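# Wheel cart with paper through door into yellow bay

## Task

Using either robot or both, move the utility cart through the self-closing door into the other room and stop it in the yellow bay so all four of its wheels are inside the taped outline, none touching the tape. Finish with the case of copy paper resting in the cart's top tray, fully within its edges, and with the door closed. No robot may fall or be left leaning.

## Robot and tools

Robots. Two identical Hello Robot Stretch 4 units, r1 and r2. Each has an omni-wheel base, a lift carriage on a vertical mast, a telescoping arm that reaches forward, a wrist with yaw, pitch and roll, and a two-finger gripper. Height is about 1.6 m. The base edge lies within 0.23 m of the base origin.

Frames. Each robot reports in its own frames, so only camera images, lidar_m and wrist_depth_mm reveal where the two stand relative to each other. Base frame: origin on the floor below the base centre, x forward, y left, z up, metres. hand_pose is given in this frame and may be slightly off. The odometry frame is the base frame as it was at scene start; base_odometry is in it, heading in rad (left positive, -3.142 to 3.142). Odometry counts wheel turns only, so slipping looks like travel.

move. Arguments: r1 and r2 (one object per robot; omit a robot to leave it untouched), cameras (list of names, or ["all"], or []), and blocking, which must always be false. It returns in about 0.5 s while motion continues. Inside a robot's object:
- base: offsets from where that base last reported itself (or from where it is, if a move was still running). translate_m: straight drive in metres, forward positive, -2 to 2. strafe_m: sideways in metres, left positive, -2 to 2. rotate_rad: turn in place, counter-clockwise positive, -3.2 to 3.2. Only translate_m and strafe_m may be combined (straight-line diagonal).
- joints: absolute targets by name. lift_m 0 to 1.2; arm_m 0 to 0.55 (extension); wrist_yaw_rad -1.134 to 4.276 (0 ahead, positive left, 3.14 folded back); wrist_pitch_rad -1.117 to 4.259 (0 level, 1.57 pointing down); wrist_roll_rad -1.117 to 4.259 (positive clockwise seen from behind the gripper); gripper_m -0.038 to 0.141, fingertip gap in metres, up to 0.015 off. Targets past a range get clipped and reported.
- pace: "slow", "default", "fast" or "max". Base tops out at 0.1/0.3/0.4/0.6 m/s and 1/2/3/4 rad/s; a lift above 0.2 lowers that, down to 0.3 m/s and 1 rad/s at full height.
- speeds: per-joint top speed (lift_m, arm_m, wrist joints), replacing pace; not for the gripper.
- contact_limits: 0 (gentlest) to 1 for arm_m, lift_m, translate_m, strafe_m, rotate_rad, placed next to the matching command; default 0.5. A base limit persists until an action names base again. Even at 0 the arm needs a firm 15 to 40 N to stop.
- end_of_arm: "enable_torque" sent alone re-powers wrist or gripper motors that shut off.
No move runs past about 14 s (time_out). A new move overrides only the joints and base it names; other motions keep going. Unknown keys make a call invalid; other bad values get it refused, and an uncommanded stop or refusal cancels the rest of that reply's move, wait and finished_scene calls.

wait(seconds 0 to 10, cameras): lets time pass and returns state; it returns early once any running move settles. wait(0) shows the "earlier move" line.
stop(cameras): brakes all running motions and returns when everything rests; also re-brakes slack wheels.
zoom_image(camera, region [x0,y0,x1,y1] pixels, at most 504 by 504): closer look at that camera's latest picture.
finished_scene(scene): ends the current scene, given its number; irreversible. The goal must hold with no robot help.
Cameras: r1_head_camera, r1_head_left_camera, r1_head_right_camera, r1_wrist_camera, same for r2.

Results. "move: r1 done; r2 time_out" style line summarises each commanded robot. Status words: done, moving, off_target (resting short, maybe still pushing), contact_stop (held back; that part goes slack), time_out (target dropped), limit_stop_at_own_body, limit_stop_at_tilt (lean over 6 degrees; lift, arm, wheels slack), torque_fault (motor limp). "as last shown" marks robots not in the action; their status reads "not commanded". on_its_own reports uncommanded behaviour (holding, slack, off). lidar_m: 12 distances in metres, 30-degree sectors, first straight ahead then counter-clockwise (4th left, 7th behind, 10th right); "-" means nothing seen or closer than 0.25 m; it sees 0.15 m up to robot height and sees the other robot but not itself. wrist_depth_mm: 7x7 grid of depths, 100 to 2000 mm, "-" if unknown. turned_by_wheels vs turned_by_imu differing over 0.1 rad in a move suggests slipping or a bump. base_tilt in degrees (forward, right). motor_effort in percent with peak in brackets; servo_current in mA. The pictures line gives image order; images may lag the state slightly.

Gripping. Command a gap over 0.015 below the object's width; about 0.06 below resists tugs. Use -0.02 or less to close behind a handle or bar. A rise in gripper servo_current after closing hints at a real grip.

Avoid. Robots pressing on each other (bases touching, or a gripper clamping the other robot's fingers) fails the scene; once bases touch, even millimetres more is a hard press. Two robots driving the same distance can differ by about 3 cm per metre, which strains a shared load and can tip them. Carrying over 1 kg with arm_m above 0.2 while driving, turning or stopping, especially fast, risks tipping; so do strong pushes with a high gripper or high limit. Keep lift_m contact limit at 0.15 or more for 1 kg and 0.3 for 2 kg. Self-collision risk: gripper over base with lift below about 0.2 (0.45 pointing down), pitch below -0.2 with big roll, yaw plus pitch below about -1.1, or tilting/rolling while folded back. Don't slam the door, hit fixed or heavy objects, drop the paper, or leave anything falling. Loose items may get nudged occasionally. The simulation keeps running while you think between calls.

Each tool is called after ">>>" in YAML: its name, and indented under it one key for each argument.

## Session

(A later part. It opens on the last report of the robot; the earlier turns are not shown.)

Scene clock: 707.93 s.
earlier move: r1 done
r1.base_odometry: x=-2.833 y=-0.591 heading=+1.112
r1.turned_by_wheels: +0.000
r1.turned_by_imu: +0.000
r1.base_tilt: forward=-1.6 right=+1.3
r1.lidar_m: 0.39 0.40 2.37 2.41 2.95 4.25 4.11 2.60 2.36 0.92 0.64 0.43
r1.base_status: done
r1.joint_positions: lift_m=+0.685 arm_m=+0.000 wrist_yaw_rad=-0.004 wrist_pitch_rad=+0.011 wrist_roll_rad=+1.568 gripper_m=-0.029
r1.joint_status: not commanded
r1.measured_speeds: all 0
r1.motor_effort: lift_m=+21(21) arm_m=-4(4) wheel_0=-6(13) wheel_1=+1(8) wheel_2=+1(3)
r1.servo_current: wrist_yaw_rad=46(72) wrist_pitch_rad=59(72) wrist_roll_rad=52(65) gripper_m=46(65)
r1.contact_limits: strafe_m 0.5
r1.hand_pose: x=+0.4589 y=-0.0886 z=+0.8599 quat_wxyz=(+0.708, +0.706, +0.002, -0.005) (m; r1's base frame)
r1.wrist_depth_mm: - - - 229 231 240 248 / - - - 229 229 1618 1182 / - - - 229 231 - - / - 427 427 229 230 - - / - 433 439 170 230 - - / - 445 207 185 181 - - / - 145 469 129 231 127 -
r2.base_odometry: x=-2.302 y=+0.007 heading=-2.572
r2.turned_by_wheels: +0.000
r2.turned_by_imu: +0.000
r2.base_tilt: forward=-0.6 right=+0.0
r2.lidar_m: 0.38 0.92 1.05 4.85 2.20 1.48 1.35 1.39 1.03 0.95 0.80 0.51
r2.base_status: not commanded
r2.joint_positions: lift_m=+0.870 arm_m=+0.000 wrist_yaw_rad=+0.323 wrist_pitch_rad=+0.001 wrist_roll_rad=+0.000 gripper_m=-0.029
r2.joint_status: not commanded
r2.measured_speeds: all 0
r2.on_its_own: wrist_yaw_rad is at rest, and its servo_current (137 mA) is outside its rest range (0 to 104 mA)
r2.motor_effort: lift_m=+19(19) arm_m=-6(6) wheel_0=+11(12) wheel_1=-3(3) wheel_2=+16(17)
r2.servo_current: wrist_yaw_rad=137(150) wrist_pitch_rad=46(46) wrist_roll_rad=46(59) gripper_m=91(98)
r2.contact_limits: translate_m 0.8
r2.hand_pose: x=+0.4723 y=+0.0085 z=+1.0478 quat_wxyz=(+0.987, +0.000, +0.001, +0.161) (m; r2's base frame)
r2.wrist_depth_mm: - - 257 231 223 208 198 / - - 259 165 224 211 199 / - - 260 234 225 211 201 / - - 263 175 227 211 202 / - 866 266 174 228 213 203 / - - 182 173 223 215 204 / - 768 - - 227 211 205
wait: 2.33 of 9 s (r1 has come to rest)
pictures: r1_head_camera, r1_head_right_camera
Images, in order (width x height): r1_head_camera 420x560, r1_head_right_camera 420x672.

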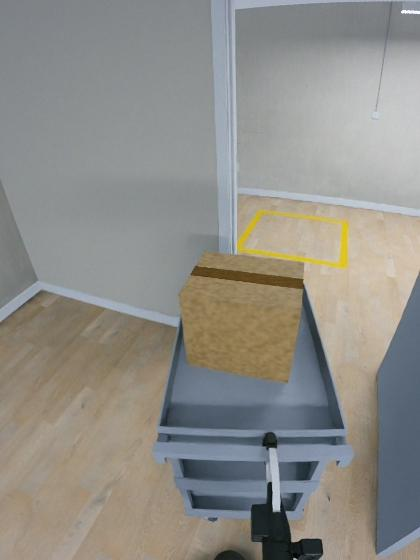

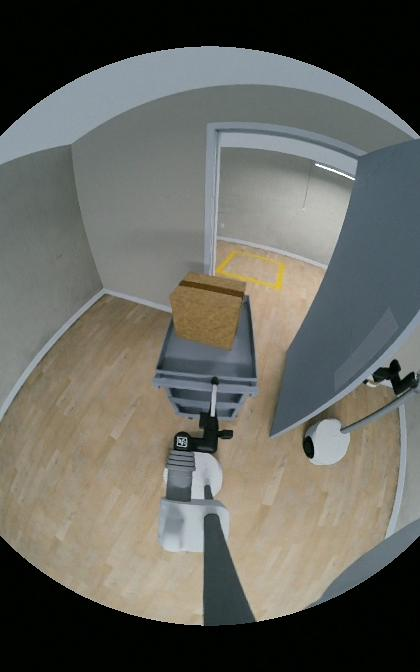

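>>> move:
  blocking: false
  r1: {"base":{"translate_m":-0.48,"strafe_m":0.14},"pace":"slow","contact_limits":{"translate_m":0.5}}

>>> wait:
  seconds: 9
  cameras: ["r1_head_camera","r1_head_right_camera"]

Scene clock: 722.50 s.
move: r1 moving
r1.base_odometry: x=-2.842 y=-0.601 heading=+1.111
r1.turned_by_wheels: +0.000
r1.turned_by_imu: -0.001
r1.base_tilt: forward=-1.5 right=+1.3
r1.lidar_m: 0.39 0.41 2.35 2.38 2.94 4.24 4.14 2.63 2.36 0.93 0.67 0.38
r1.base_status: translate_m moving; strafe_m moving
r1.joint_positions: lift_m=+0.685 arm_m=+0.000 wrist_yaw_rad=-0.003 wrist_pitch_rad=+0.011 wrist_roll_rad=+1.569 gripper_m=-0.029
r1.joint_status: not commanded
r1.measured_speeds: translate_m=-0.048 strafe_m=+0.014 rotate_rad=+0.000 lift_m=+0.000 arm_m=+0.000 wrist_yaw_rad=+0.000 wrist_pitch_rad=+0.000 wrist_roll_rad=+0.000
r1.motor_effort: lift_m=+21(21) arm_m=-3(4) wheel_0=-9(13) wheel_1=-6(6) wheel_2=+7(10)
r1.servo_current: wrist_yaw_rad=46(65) wrist_pitch_rad=59(65) wrist_roll_rad=39(59) gripper_m=52(52)
r1.contact_limits: translate_m 0.5
r1.hand_pose: x=+0.4590 y=-0.0882 z=+0.8599 quat_wxyz=(+0.708, +0.706, +0.003, -0.005) (m; r1's base frame)
r1.wrist_depth_mm: - - - 221 223 253 254 / - - - 223 225 1708 - / - - - 225 227 - - / - 424 427 167 228 - - / - 439 442 168 230 - - / - 459 188 179 181 - - / - 144 480 128 234 128 -
r2.base_odometry: x=-2.302 y=+0.007 heading=-2.572
r2.turned_by_wheels: +0.000
r2.turned_by_imu: +0.000
r2.base_tilt: forward=-0.6 right=+0.0
r2.lidar_m: 0.38 0.92 1.05 4.84 2.18 1.45 1.35 1.37 1.03 0.95 0.77 0.53
r2.base_status: not commanded
r2.joint_positions: lift_m=+0.870 arm_m=+0.000 wrist_yaw_rad=+0.323 wrist_pitch_rad=+0.001 wrist_roll_rad=+0.000 gripper_m=-0.029
r2.joint_status: not commanded
r2.measured_speeds: all 0
r2.motor_effort: lift_m=+19(19) arm_m=-6(6) wheel_0=+11(12) wheel_1=-3(3) wheel_2=+16(17)
r2.servo_current: wrist_yaw_rad=130(143) wrist_pitch_rad=46(46) wrist_roll_rad=39(52) gripper_m=98(98)
r2.contact_limits: translate_m 0.8
r2.hand_pose: x=+0.4723 y=+0.0085 z=+1.0478 quat_wxyz=(+0.987, +0.000, +0.001, +0.161) (m; r2's base frame)
r2.wrist_depth_mm: 759 - 257 231 222 208 198 / - - 260 166 224 209 200 / - - 260 234 225 211 200 / - - 263 174 226 211 202 / - 866 266 174 228 213 204 / - - 182 173 223 214 204 / - 778 - - 227 211 205
pictures: none

Scene clock: 728.23 s.
earlier move: r1 done
r1.base_odometry: x=-3.171 y=-0.959 heading=+1.112
r1.turned_by_wheels: +0.001
r1.turned_by_imu: +0.003
r1.base_tilt: forward=-1.6 right=+1.3
r1.lidar_m: 0.39 0.41 2.41 2.45 3.00 3.75 3.79 2.57 2.31 2.35 1.17 0.42
r1.base_status: done
r1.joint_positions: lift_m=+0.685 arm_m=+0.000 wrist_yaw_rad=+0.005 wrist_pitch_rad=+0.011 wrist_roll_rad=+1.568 gripper_m=-0.029
r1.joint_status: not commanded
r1.measured_speeds: all 0
r1.motor_effort: lift_m=+21(21) arm_m=-4(4) wheel_0=+1(13) wheel_1=-2(6) wheel_2=+6(14)
r1.servo_current: wrist_yaw_rad=46(85) wrist_pitch_rad=59(72) wrist_roll_rad=39(78) gripper_m=52(59)
r1.contact_limits: translate_m 0.5
r1.hand_pose: x=+0.4597 y=-0.0860 z=+0.8599 quat_wxyz=(+0.708, +0.706, +0.006, -0.002) (m; r1's base frame)
r1.wrist_depth_mm: - - - 207 210 240 240 / - - - 213 214 1464 - / 1756 569 484 215 220 - - / 1808 421 424 162 224 - - / - 449 452 166 229 - - / - 484 212 178 184 - - / - 500 180 128 238 137 -
r2.base_odometry: x=-2.302 y=+0.007 heading=-2.572
r2.turned_by_wheels: +0.000
r2.turned_by_imu: +0.001
r2.base_tilt: forward=-0.6 right=+0.1
r2.lidar_m: 0.39 0.94 1.15 4.87 2.21 1.46 1.37 1.39 1.01 0.93 0.78 0.51
r2.base_status: not commanded
r2.joint_positions: lift_m=+0.870 arm_m=+0.000 wrist_yaw_rad=+0.323 wrist_pitch_rad=+0.001 wrist_roll_rad=+0.000 gripper_m=-0.029
r2.joint_status: not commanded
r2.measured_speeds: all 0
r2.on_its_own: wrist_yaw_rad is at rest, and its servo_current (124 mA) is outside its rest range (0 to 104 mA)
r2.motor_effort: lift_m=+19(19) arm_m=-6(6) wheel_0=+11(12) wheel_1=-3(4) wheel_2=+16(17)
r2.servo_current: wrist_yaw_rad=124(150) wrist_pitch_rad=39(46) wrist_roll_rad=46(65) gripper_m=85(98)
r2.contact_limits: translate_m 0.8
r2.hand_pose: x=+0.4723 y=+0.0085 z=+1.0478 quat_wxyz=(+0.987, +0.000, +0.001, +0.161) (m; r2's base frame)
r2.wrist_depth_mm: - - 258 230 222 208 198 / - - 260 165 224 210 200 / - - 260 234 225 210 201 / - - 264 174 227 211 202 / 1025 - 265 174 229 213 203 / - 809 179 174 223 215 205 / - - 267 - 227 210 204
wait: 5.73 of 9 s (r1 has come to rest)
pictures: r1_head_camera, r1_head_right_camera
Images, in order (width x height): r1_head_camera 420x560, r1_head_right_camera 420x672.

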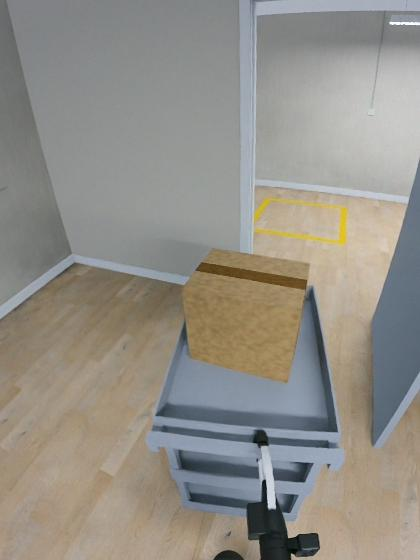

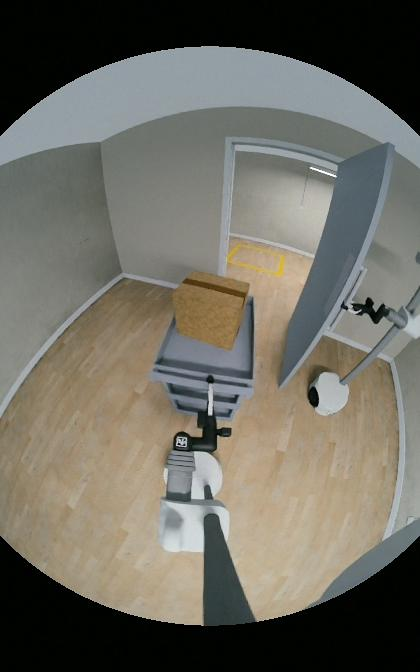

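>>> move:
  blocking: false
  r1: {"base":{"rotate_rad":-0.28},"pace":"slow"}

>>> wait:
  seconds: 5

>>> move:
  blocking: false
  r1: {"base":{"strafe_m":0.12},"pace":"slow"}

>>> wait:
  seconds: 5
  cameras: ["r1_head_camera","r1_head_right_camera"]

Scene clock: 739.27 s.
move: r1 moving
r1.base_odometry: x=-3.172 y=-0.959 heading=+0.987
r1.turned_by_wheels: -0.125
r1.turned_by_imu: -0.125
r1.base_tilt: forward=-1.6 right=+1.2
r1.lidar_m: 0.38 0.39 2.41 2.40 2.76 3.77 3.80 2.72 2.33 2.32 1.20 0.42
r1.base_status: rotate_rad moving
r1.joint_positions: lift_m=+0.685 arm_m=+0.000 wrist_yaw_rad=+0.008 wrist_pitch_rad=+0.011 wrist_roll_rad=+1.568 gripper_m=-0.029
r1.joint_status: not commanded
r1.measured_speeds: translate_m=+0.001 strafe_m=+0.000 rotate_rad=-0.487 lift_m=+0.000 arm_m=+0.000 wrist_yaw_rad=+0.000 wrist_pitch_rad=+0.000 wrist_roll_rad=+0.000
r1.motor_effort: lift_m=+21(21) arm_m=-4(4) wheel_0=+15(15) wheel_1=+8(8) wheel_2=+11(13)
r1.servo_current: wrist_yaw_rad=65(72) wrist_pitch_rad=59(65) wrist_roll_rad=52(59) gripper_m=52(59)
r1.hand_pose: x=+0.4600 y=-0.0850 z=+0.8599 quat_wxyz=(+0.708, +0.706, +0.007, -0.001) (m; r1's base frame)
r1.wrist_depth_mm: - - - - 233 242 243 / - - - 231 234 1464 392 / - - - 230 233 831 - / 1756 469 459 230 231 - - / - 433 433 171 232 - - / - 442 445 170 186 - - / - 455 177 - 230 127 -
r2.base_odometry: x=-2.302 y=+0.007 heading=-2.572
r2.turned_by_wheels: +0.000
r2.turned_by_imu: +0.000
r2.base_tilt: forward=-0.7 right=+0.0
r2.lidar_m: 0.40 0.92 1.14 4.85 2.20 1.49 1.36 1.40 1.02 0.94 0.76 0.52
r2.base_status: not commanded
r2.joint_positions: lift_m=+0.870 arm_m=+0.000 wrist_yaw_rad=+0.323 wrist_pitch_rad=+0.001 wrist_roll_rad=+0.000 gripper_m=-0.029
r2.joint_status: not commanded
r2.measured_speeds: all 0
r2.motor_effort: lift_m=+19(19) arm_m=-6(6) wheel_0=+11(12) wheel_1=-3(3) wheel_2=+17(17)
r2.servo_current: wrist_yaw_rad=137(143) wrist_pitch_rad=39(46) wrist_roll_rad=39(59) gripper_m=85(98)
r2.contact_limits: translate_m 0.8
r2.hand_pose: x=+0.4723 y=+0.0085 z=+1.0478 quat_wxyz=(+0.987, +0.000, +0.001, +0.161) (m; r2's base frame)
r2.wrist_depth_mm: - - 257 230 222 209 198 / - - 260 166 224 210 200 / - - 262 234 226 210 201 / - - 264 175 227 211 202 / 976 - 265 173 228 213 203 / - 768 179 173 223 214 204 / - 750 268 - 227 211 205
pictures: none

Scene clock: 740.17 s.
earlier move: r1 done
r1.base_odometry: x=-3.172 y=-0.959 heading=+0.832
r1.turned_by_wheels: -0.155
r1.turned_by_imu: -0.156
r1.base_tilt: forward=-1.6 right=+1.3
r1.lidar_m: 0.31 0.31 2.47 2.42 2.59 3.78 3.81 3.08 2.38 2.32 1.20 0.42
r1.base_status: done
r1.joint_positions: lift_m=+0.685 arm_m=+0.000 wrist_yaw_rad=-0.005 wrist_pitch_rad=+0.011 wrist_roll_rad=+1.569 gripper_m=-0.029
r1.joint_status: not commanded
r1.measured_speeds: all 0
r1.motor_effort: lift_m=+21(21) arm_m=+4(4) wheel_0=+0(15) wheel_1=+3(8) wheel_2=-3(13)
r1.servo_current: wrist_yaw_rad=59(72) wrist_pitch_rad=65(72) wrist_roll_rad=39(65) gripper_m=59(59)
r1.hand_pose: x=+0.4588 y=-0.0888 z=+0.8599 quat_wxyz=(+0.708, +0.706, +0.002, -0.005) (m; r1's base frame)
r1.wrist_depth_mm: - 809 820 - - - - / - - - - 293 297 298 / 1708 - - - 281 1464 1160 / 1756 - - 253 256 1708 - / - - - 237 242 1863 - / 1708 421 207 184 182 - - / - 402 404 150 213 126 -
r2.base_odometry: x=-2.302 y=+0.007 heading=-2.572
r2.turned_by_wheels: +0.000
r2.turned_by_imu: +0.000
r2.base_tilt: forward=-0.6 right=+0.0
r2.lidar_m: 0.40 0.87 1.15 4.85 2.19 1.50 1.37 1.40 1.04 0.94 0.77 0.53
r2.base_status: not commanded
r2.joint_positions: lift_m=+0.870 arm_m=+0.000 wrist_yaw_rad=+0.323 wrist_pitch_rad=+0.001 wrist_roll_rad=+0.000 gripper_m=-0.029
r2.joint_status: not commanded
r2.measured_speeds: all 0
r2.on_its_own: wrist_yaw_rad is at rest, and its servo_current (130 mA) is outside its rest range (0 to 104 mA)
r2.motor_effort: lift_m=+19(19) arm_m=-6(7) wheel_0=+11(12) wheel_1=-3(3) wheel_2=+17(17)
r2.servo_current: wrist_yaw_rad=130(150) wrist_pitch_rad=33(52) wrist_roll_rad=39(59) gripper_m=91(98)
r2.contact_limits: translate_m 0.8
r2.hand_pose: x=+0.4723 y=+0.0085 z=+1.0478 quat_wxyz=(+0.987, +0.000, +0.001, +0.161) (m; r2's base frame)
r2.wrist_depth_mm: - - 258 230 222 209 198 / - - 260 165 224 209 200 / - - 262 235 226 211 200 / - - 263 174 227 211 202 / - - 265 174 229 213 203 / 842 831 180 174 223 214 204 / - 145 - - 226 211 205
wait: 0.90 of 5 s (r1 has come to rest)
pictures: none

Scene clock: 740.67 s.
move: r1 moving
r1.base_odometry: x=-3.182 y=-0.950 heading=+0.832
r1.turned_by_wheels: -0.001
r1.turned_by_imu: -0.001
r1.base_tilt: forward=-1.6 right=+1.3
r1.lidar_m: 0.33 0.32 2.47 2.40 2.58 3.74 3.82 3.09 2.36 2.34 1.21 0.44
r1.base_status: strafe_m moving
r1.joint_positions: lift_m=+0.685 arm_m=+0.000 wrist_yaw_rad=-0.005 wrist_pitch_rad=+0.011 wrist_roll_rad=+1.569 gripper_m=-0.029
r1.joint_status: not commanded
r1.measured_speeds: translate_m=+0.000 strafe_m=+0.055 rotate_rad=-0.002 lift_m=+0.000 arm_m=+0.000 wrist_yaw_rad=+0.000 wrist_pitch_rad=+0.000 wrist_roll_rad=+0.000
r1.motor_effort: lift_m=+21(21) arm_m=+4(4) wheel_0=-7(11) wheel_1=+5(8) wheel_2=-2(2)
r1.servo_current: wrist_yaw_rad=59(72) wrist_pitch_rad=65(65) wrist_roll_rad=59(72) gripper_m=52(52)
r1.hand_pose: x=+0.4588 y=-0.0888 z=+0.8599 quat_wxyz=(+0.708, +0.706, +0.002, -0.005) (m; r1's base frame)
r1.wrist_depth_mm: - 820 798 232 - - - / - - - - 290 294 298 / 1708 - - - 279 1499 1138 / - - - 251 257 1708 - / - - - 236 239 - - / 1808 415 188 185 180 - - / - 404 407 132 213 126 -
r2.base_odometry: x=-2.302 y=+0.007 heading=-2.572
r2.turned_by_wheels: +0.000
r2.turned_by_imu: +0.000
r2.base_tilt: forward=-0.7 right=+0.0
r2.lidar_m: 0.38 0.89 1.15 4.86 2.18 1.48 1.35 1.39 1.02 0.95 0.77 0.52
r2.base_status: not commanded
r2.joint_positions: lift_m=+0.870 arm_m=+0.000 wrist_yaw_rad=+0.323 wrist_pitch_rad=+0.001 wrist_roll_rad=+0.000 gripper_m=-0.029
r2.joint_status: not commanded
r2.measured_speeds: all 0
r2.motor_effort: lift_m=+19(19) arm_m=-6(6) wheel_0=+12(12) wheel_1=-3(3) wheel_2=+17(17)
r2.servo_current: wrist_yaw_rad=130(143) wrist_pitch_rad=39(46) wrist_roll_rad=46(59) gripper_m=85(91)
r2.contact_limits: translate_m 0.8
r2.hand_pose: x=+0.4723 y=+0.0085 z=+1.0478 quat_wxyz=(+0.987, +0.000, +0.001, +0.161) (m; r2's base frame)
r2.wrist_depth_mm: - - 257 231 222 208 198 / - - 258 166 225 210 200 / - - 262 235 226 211 201 / - - 263 174 226 211 202 / - - 265 173 229 213 203 / 854 831 180 173 224 214 205 / - 144 - - 226 211 205
pictures: none

Scene clock: 742.50 s.
earlier move: r1 done
r1.base_odometry: x=-3.260 y=-0.879 heading=+0.831
r1.turned_by_wheels: +0.000
r1.turned_by_imu: -0.001
r1.base_tilt: forward=-1.6 right=+1.3
r1.lidar_m: 0.35 0.35 2.35 2.27 2.48 3.59 3.81 3.26 2.47 2.44 1.29 0.45
r1.base_status: done
r1.joint_positions: lift_m=+0.685 arm_m=+0.000 wrist_yaw_rad=-0.006 wrist_pitch_rad=+0.011 wrist_roll_rad=+1.569 gripper_m=-0.029
r1.joint_status: not commanded
r1.measured_speeds: all 0
r1.motor_effort: lift_m=+21(21) arm_m=+4(4) wheel_0=-7(13) wheel_1=+2(9) wheel_2=-4(5)
r1.servo_current: wrist_yaw_rad=65(72) wrist_pitch_rad=65(72) wrist_roll_rad=52(72) gripper_m=46(59)
r1.hand_pose: x=+0.4587 y=-0.0892 z=+0.8599 quat_wxyz=(+0.708, +0.706, +0.002, -0.006) (m; r1's base frame)
r1.wrist_depth_mm: - - - - - - - / - - - 255 264 273 276 / 1756 - - 250 252 1661 1281 / - - - 240 243 854 - / 1756 424 430 176 235 - - / 1756 427 187 186 181 - - / - 145 424 - 220 126 -
r2.base_odometry: x=-2.302 y=+0.007 heading=-2.572
r2.turned_by_wheels: +0.000
r2.turned_by_imu: +0.000
r2.base_tilt: forward=-0.7 right=+0.0
r2.lidar_m: 0.38 0.93 1.25 4.86 2.19 1.49 1.37 1.39 1.00 0.97 0.76 0.50
r2.base_status: not commanded
r2.joint_positions: lift_m=+0.870 arm_m=+0.000 wrist_yaw_rad=+0.323 wrist_pitch_rad=+0.001 wrist_roll_rad=+0.000 gripper_m=-0.029
r2.joint_status: not commanded
r2.measured_speeds: all 0
r2.on_its_own: wrist_yaw_rad is at rest, and its servo_current (130 mA) is outside its rest range (0 to 104 mA)
r2.motor_effort: lift_m=+19(19) arm_m=-6(6) wheel_0=+11(12) wheel_1=-3(4) wheel_2=+16(17)
r2.servo_current: wrist_yaw_rad=130(150) wrist_pitch_rad=46(46) wrist_roll_rad=33(59) gripper_m=85(98)
r2.contact_limits: translate_m 0.8
r2.hand_pose: x=+0.4723 y=+0.0085 z=+1.0478 quat_wxyz=(+0.987, +0.000, +0.001, +0.161) (m; r2's base frame)
r2.wrist_depth_mm: - - 258 230 223 208 198 / - - 259 166 224 209 200 / - - 260 234 226 211 201 / - - 263 174 226 212 202 / 1098 - 263 174 229 213 204 / - 788 180 173 223 215 204 / - 778 1160 - 227 211 205
wait: 1.83 of 5 s (r1 has come to rest)
pictures: r1_head_camera, r1_head_right_camera
Images, in order (width x height): r1_head_camera 420x560, r1_head_right_camera 420x672.

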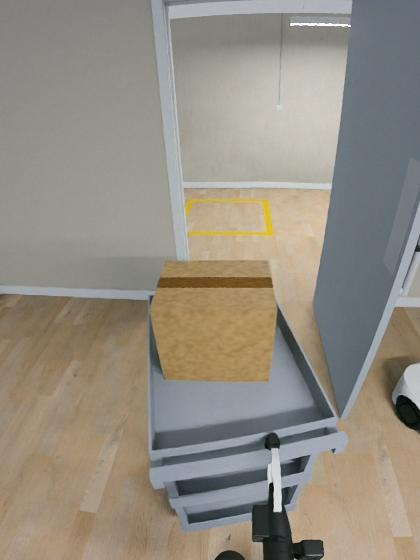

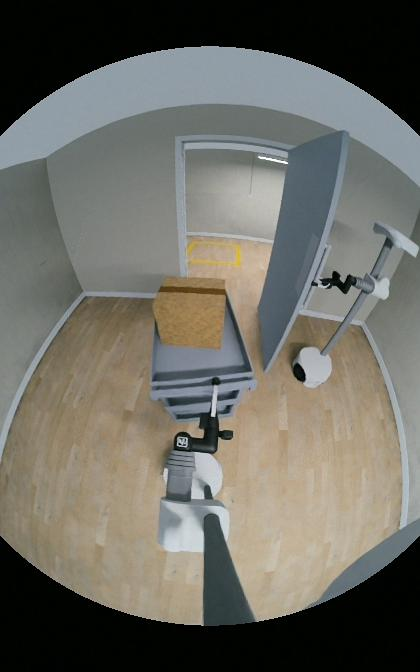

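>>> move:
  blocking: false
  r1: {"base":{"translate_m":-0.55,"strafe_m":0.0},"pace":"slow","contact_limits":{"translate_m":0.5}}

>>> wait:
  seconds: 9
  cameras: ["r1_head_camera","r1_head_right_camera"]

Scene clock: 751.27 s.
move: r1 moving
r1.base_odometry: x=-3.268 y=-0.888 heading=+0.831
r1.turned_by_wheels: +0.000
r1.turned_by_imu: -0.001
r1.base_tilt: forward=-1.6 right=+1.3
r1.lidar_m: 0.34 0.35 2.33 2.30 2.46 3.56 3.79 3.21 2.49 2.44 1.29 0.42
r1.base_status: translate_m moving; strafe_m moving
r1.joint_positions: lift_m=+0.685 arm_m=+0.000 wrist_yaw_rad=-0.003 wrist_pitch_rad=+0.011 wrist_roll_rad=+1.569 gripper_m=-0.029
r1.joint_status: not commanded
r1.measured_speeds: translate_m=-0.049 strafe_m=+0.000 rotate_rad=+0.001 lift_m=+0.000 arm_m=+0.000 wrist_yaw_rad=+0.023 wrist_pitch_rad=+0.000 wrist_roll_rad=+0.000
r1.motor_effort: lift_m=+21(21) arm_m=+3(4) wheel_0=-9(10) wheel_1=-7(7) wheel_2=+7(7)
r1.servo_current: wrist_yaw_rad=52(72) wrist_pitch_rad=59(65) wrist_roll_rad=39(65) gripper_m=46(59)
r1.contact_limits: translate_m 0.5
r1.hand_pose: x=+0.4590 y=-0.0883 z=+0.8599 quat_wxyz=(+0.708, +0.706, +0.003, -0.005) (m; r1's base frame)
r1.wrist_depth_mm: - - - - 264 - 1078 / - - - 255 262 274 276 / 1756 - - 248 250 1708 - / - - - 239 242 842 - / 1808 427 430 175 236 - - / 1808 427 205 172 181 - - / - 424 430 134 222 127 -
r2.base_odometry: x=-2.302 y=+0.007 heading=-2.572
r2.turned_by_wheels: +0.000
r2.turned_by_imu: +0.000
r2.base_tilt: forward=-0.6 right=+0.0
r2.lidar_m: 0.40 0.94 1.25 4.85 2.17 1.49 1.37 1.41 1.03 0.93 0.75 0.52
r2.base_status: not commanded
r2.joint_positions: lift_m=+0.870 arm_m=+0.000 wrist_yaw_rad=+0.323 wrist_pitch_rad=+0.001 wrist_roll_rad=+0.000 gripper_m=-0.029
r2.joint_status: not commanded
r2.measured_speeds: all 0
r2.motor_effort: lift_m=+19(19) arm_m=-6(6) wheel_0=+11(12) wheel_1=-3(3) wheel_2=+16(17)
r2.servo_current: wrist_yaw_rad=137(143) wrist_pitch_rad=39(46) wrist_roll_rad=39(59) gripper_m=91(91)
r2.contact_limits: translate_m 0.8
r2.hand_pose: x=+0.4723 y=+0.0085 z=+1.0478 quat_wxyz=(+0.987, +0.000, +0.001, +0.161) (m; r2's base frame)
r2.wrist_depth_mm: - - 259 230 222 208 198 / - - 260 166 225 210 200 / - - 262 233 225 210 201 / - - 264 174 225 211 202 / 1098 - 264 173 228 213 202 / - 788 179 173 223 214 204 / - 788 266 - 226 211 205
pictures: none

Scene clock: 757.57 s.
earlier move: r1 done
r1.base_odometry: x=-3.630 y=-1.285 heading=+0.832
r1.turned_by_wheels: +0.001
r1.turned_by_imu: +0.004
r1.base_tilt: forward=-1.6 right=+1.2
r1.lidar_m: 0.37 0.38 2.37 2.33 2.48 3.27 3.24 3.15 2.44 2.40 2.55 0.43
r1.base_status: done
r1.joint_positions: lift_m=+0.685 arm_m=+0.000 wrist_yaw_rad=+0.007 wrist_pitch_rad=+0.011 wrist_roll_rad=+1.569 gripper_m=-0.029
r1.joint_status: not commanded
r1.measured_speeds: all 0
r1.motor_effort: lift_m=+21(21) arm_m=-4(4) wheel_0=+2(10) wheel_1=-2(7) wheel_2=+5(13)
r1.servo_current: wrist_yaw_rad=52(72) wrist_pitch_rad=65(65) wrist_roll_rad=39(72) gripper_m=52(59)
r1.contact_limits: translate_m 0.5
r1.hand_pose: x=+0.4598 y=-0.0855 z=+0.8599 quat_wxyz=(+0.708, +0.706, +0.006, -0.001) (m; r1's base frame)
r1.wrist_depth_mm: - - 1366 - 241 250 1118 / - - - 239 240 1464 459 / - - - 236 237 1661 - / - - 539 235 236 - - / - 433 433 173 233 - - / - 439 436 180 186 - - / - 449 180 - 229 128 -
r2.base_odometry: x=-2.302 y=+0.007 heading=-2.572
r2.turned_by_wheels: +0.000
r2.turned_by_imu: +0.001
r2.base_tilt: forward=-0.7 right=+0.0
r2.lidar_m: 0.40 1.06 1.13 4.85 2.18 1.50 1.36 1.40 1.05 0.94 0.77 0.51
r2.base_status: not commanded
r2.joint_positions: lift_m=+0.870 arm_m=+0.000 wrist_yaw_rad=+0.323 wrist_pitch_rad=+0.001 wrist_roll_rad=+0.000 gripper_m=-0.029
r2.joint_status: not commanded
r2.measured_speeds: all 0
r2.on_its_own: wrist_yaw_rad is at rest, and its servo_current (130 mA) is outside its rest range (0 to 104 mA)
r2.motor_effort: lift_m=+19(19) arm_m=-6(6) wheel_0=+11(12) wheel_1=-3(3) wheel_2=+16(17)
r2.servo_current: wrist_yaw_rad=130(150) wrist_pitch_rad=33(52) wrist_roll_rad=46(65) gripper_m=85(98)
r2.contact_limits: translate_m 0.8
r2.hand_pose: x=+0.4723 y=+0.0085 z=+1.0478 quat_wxyz=(+0.987, +0.000, +0.001, +0.161) (m; r2's base frame)
r2.wrist_depth_mm: - - 259 229 223 208 198 / - - 259 166 224 209 200 / - - 262 233 226 211 200 / - - 263 175 226 211 202 / 960 1042 263 174 229 213 203 / 1308 820 180 173 223 214 204 / 1336 144 267 - 227 211 206
wait: 6.30 of 9 s (r1 has come to rest)
pictures: r1_head_camera, r1_head_right_camera
Images, in order (width x height): r1_head_camera 420x560, r1_head_right_camera 420x672.

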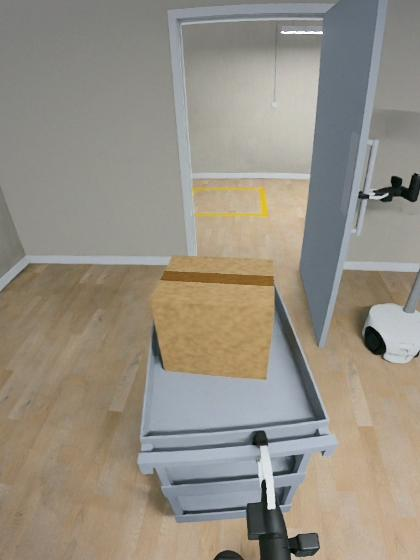

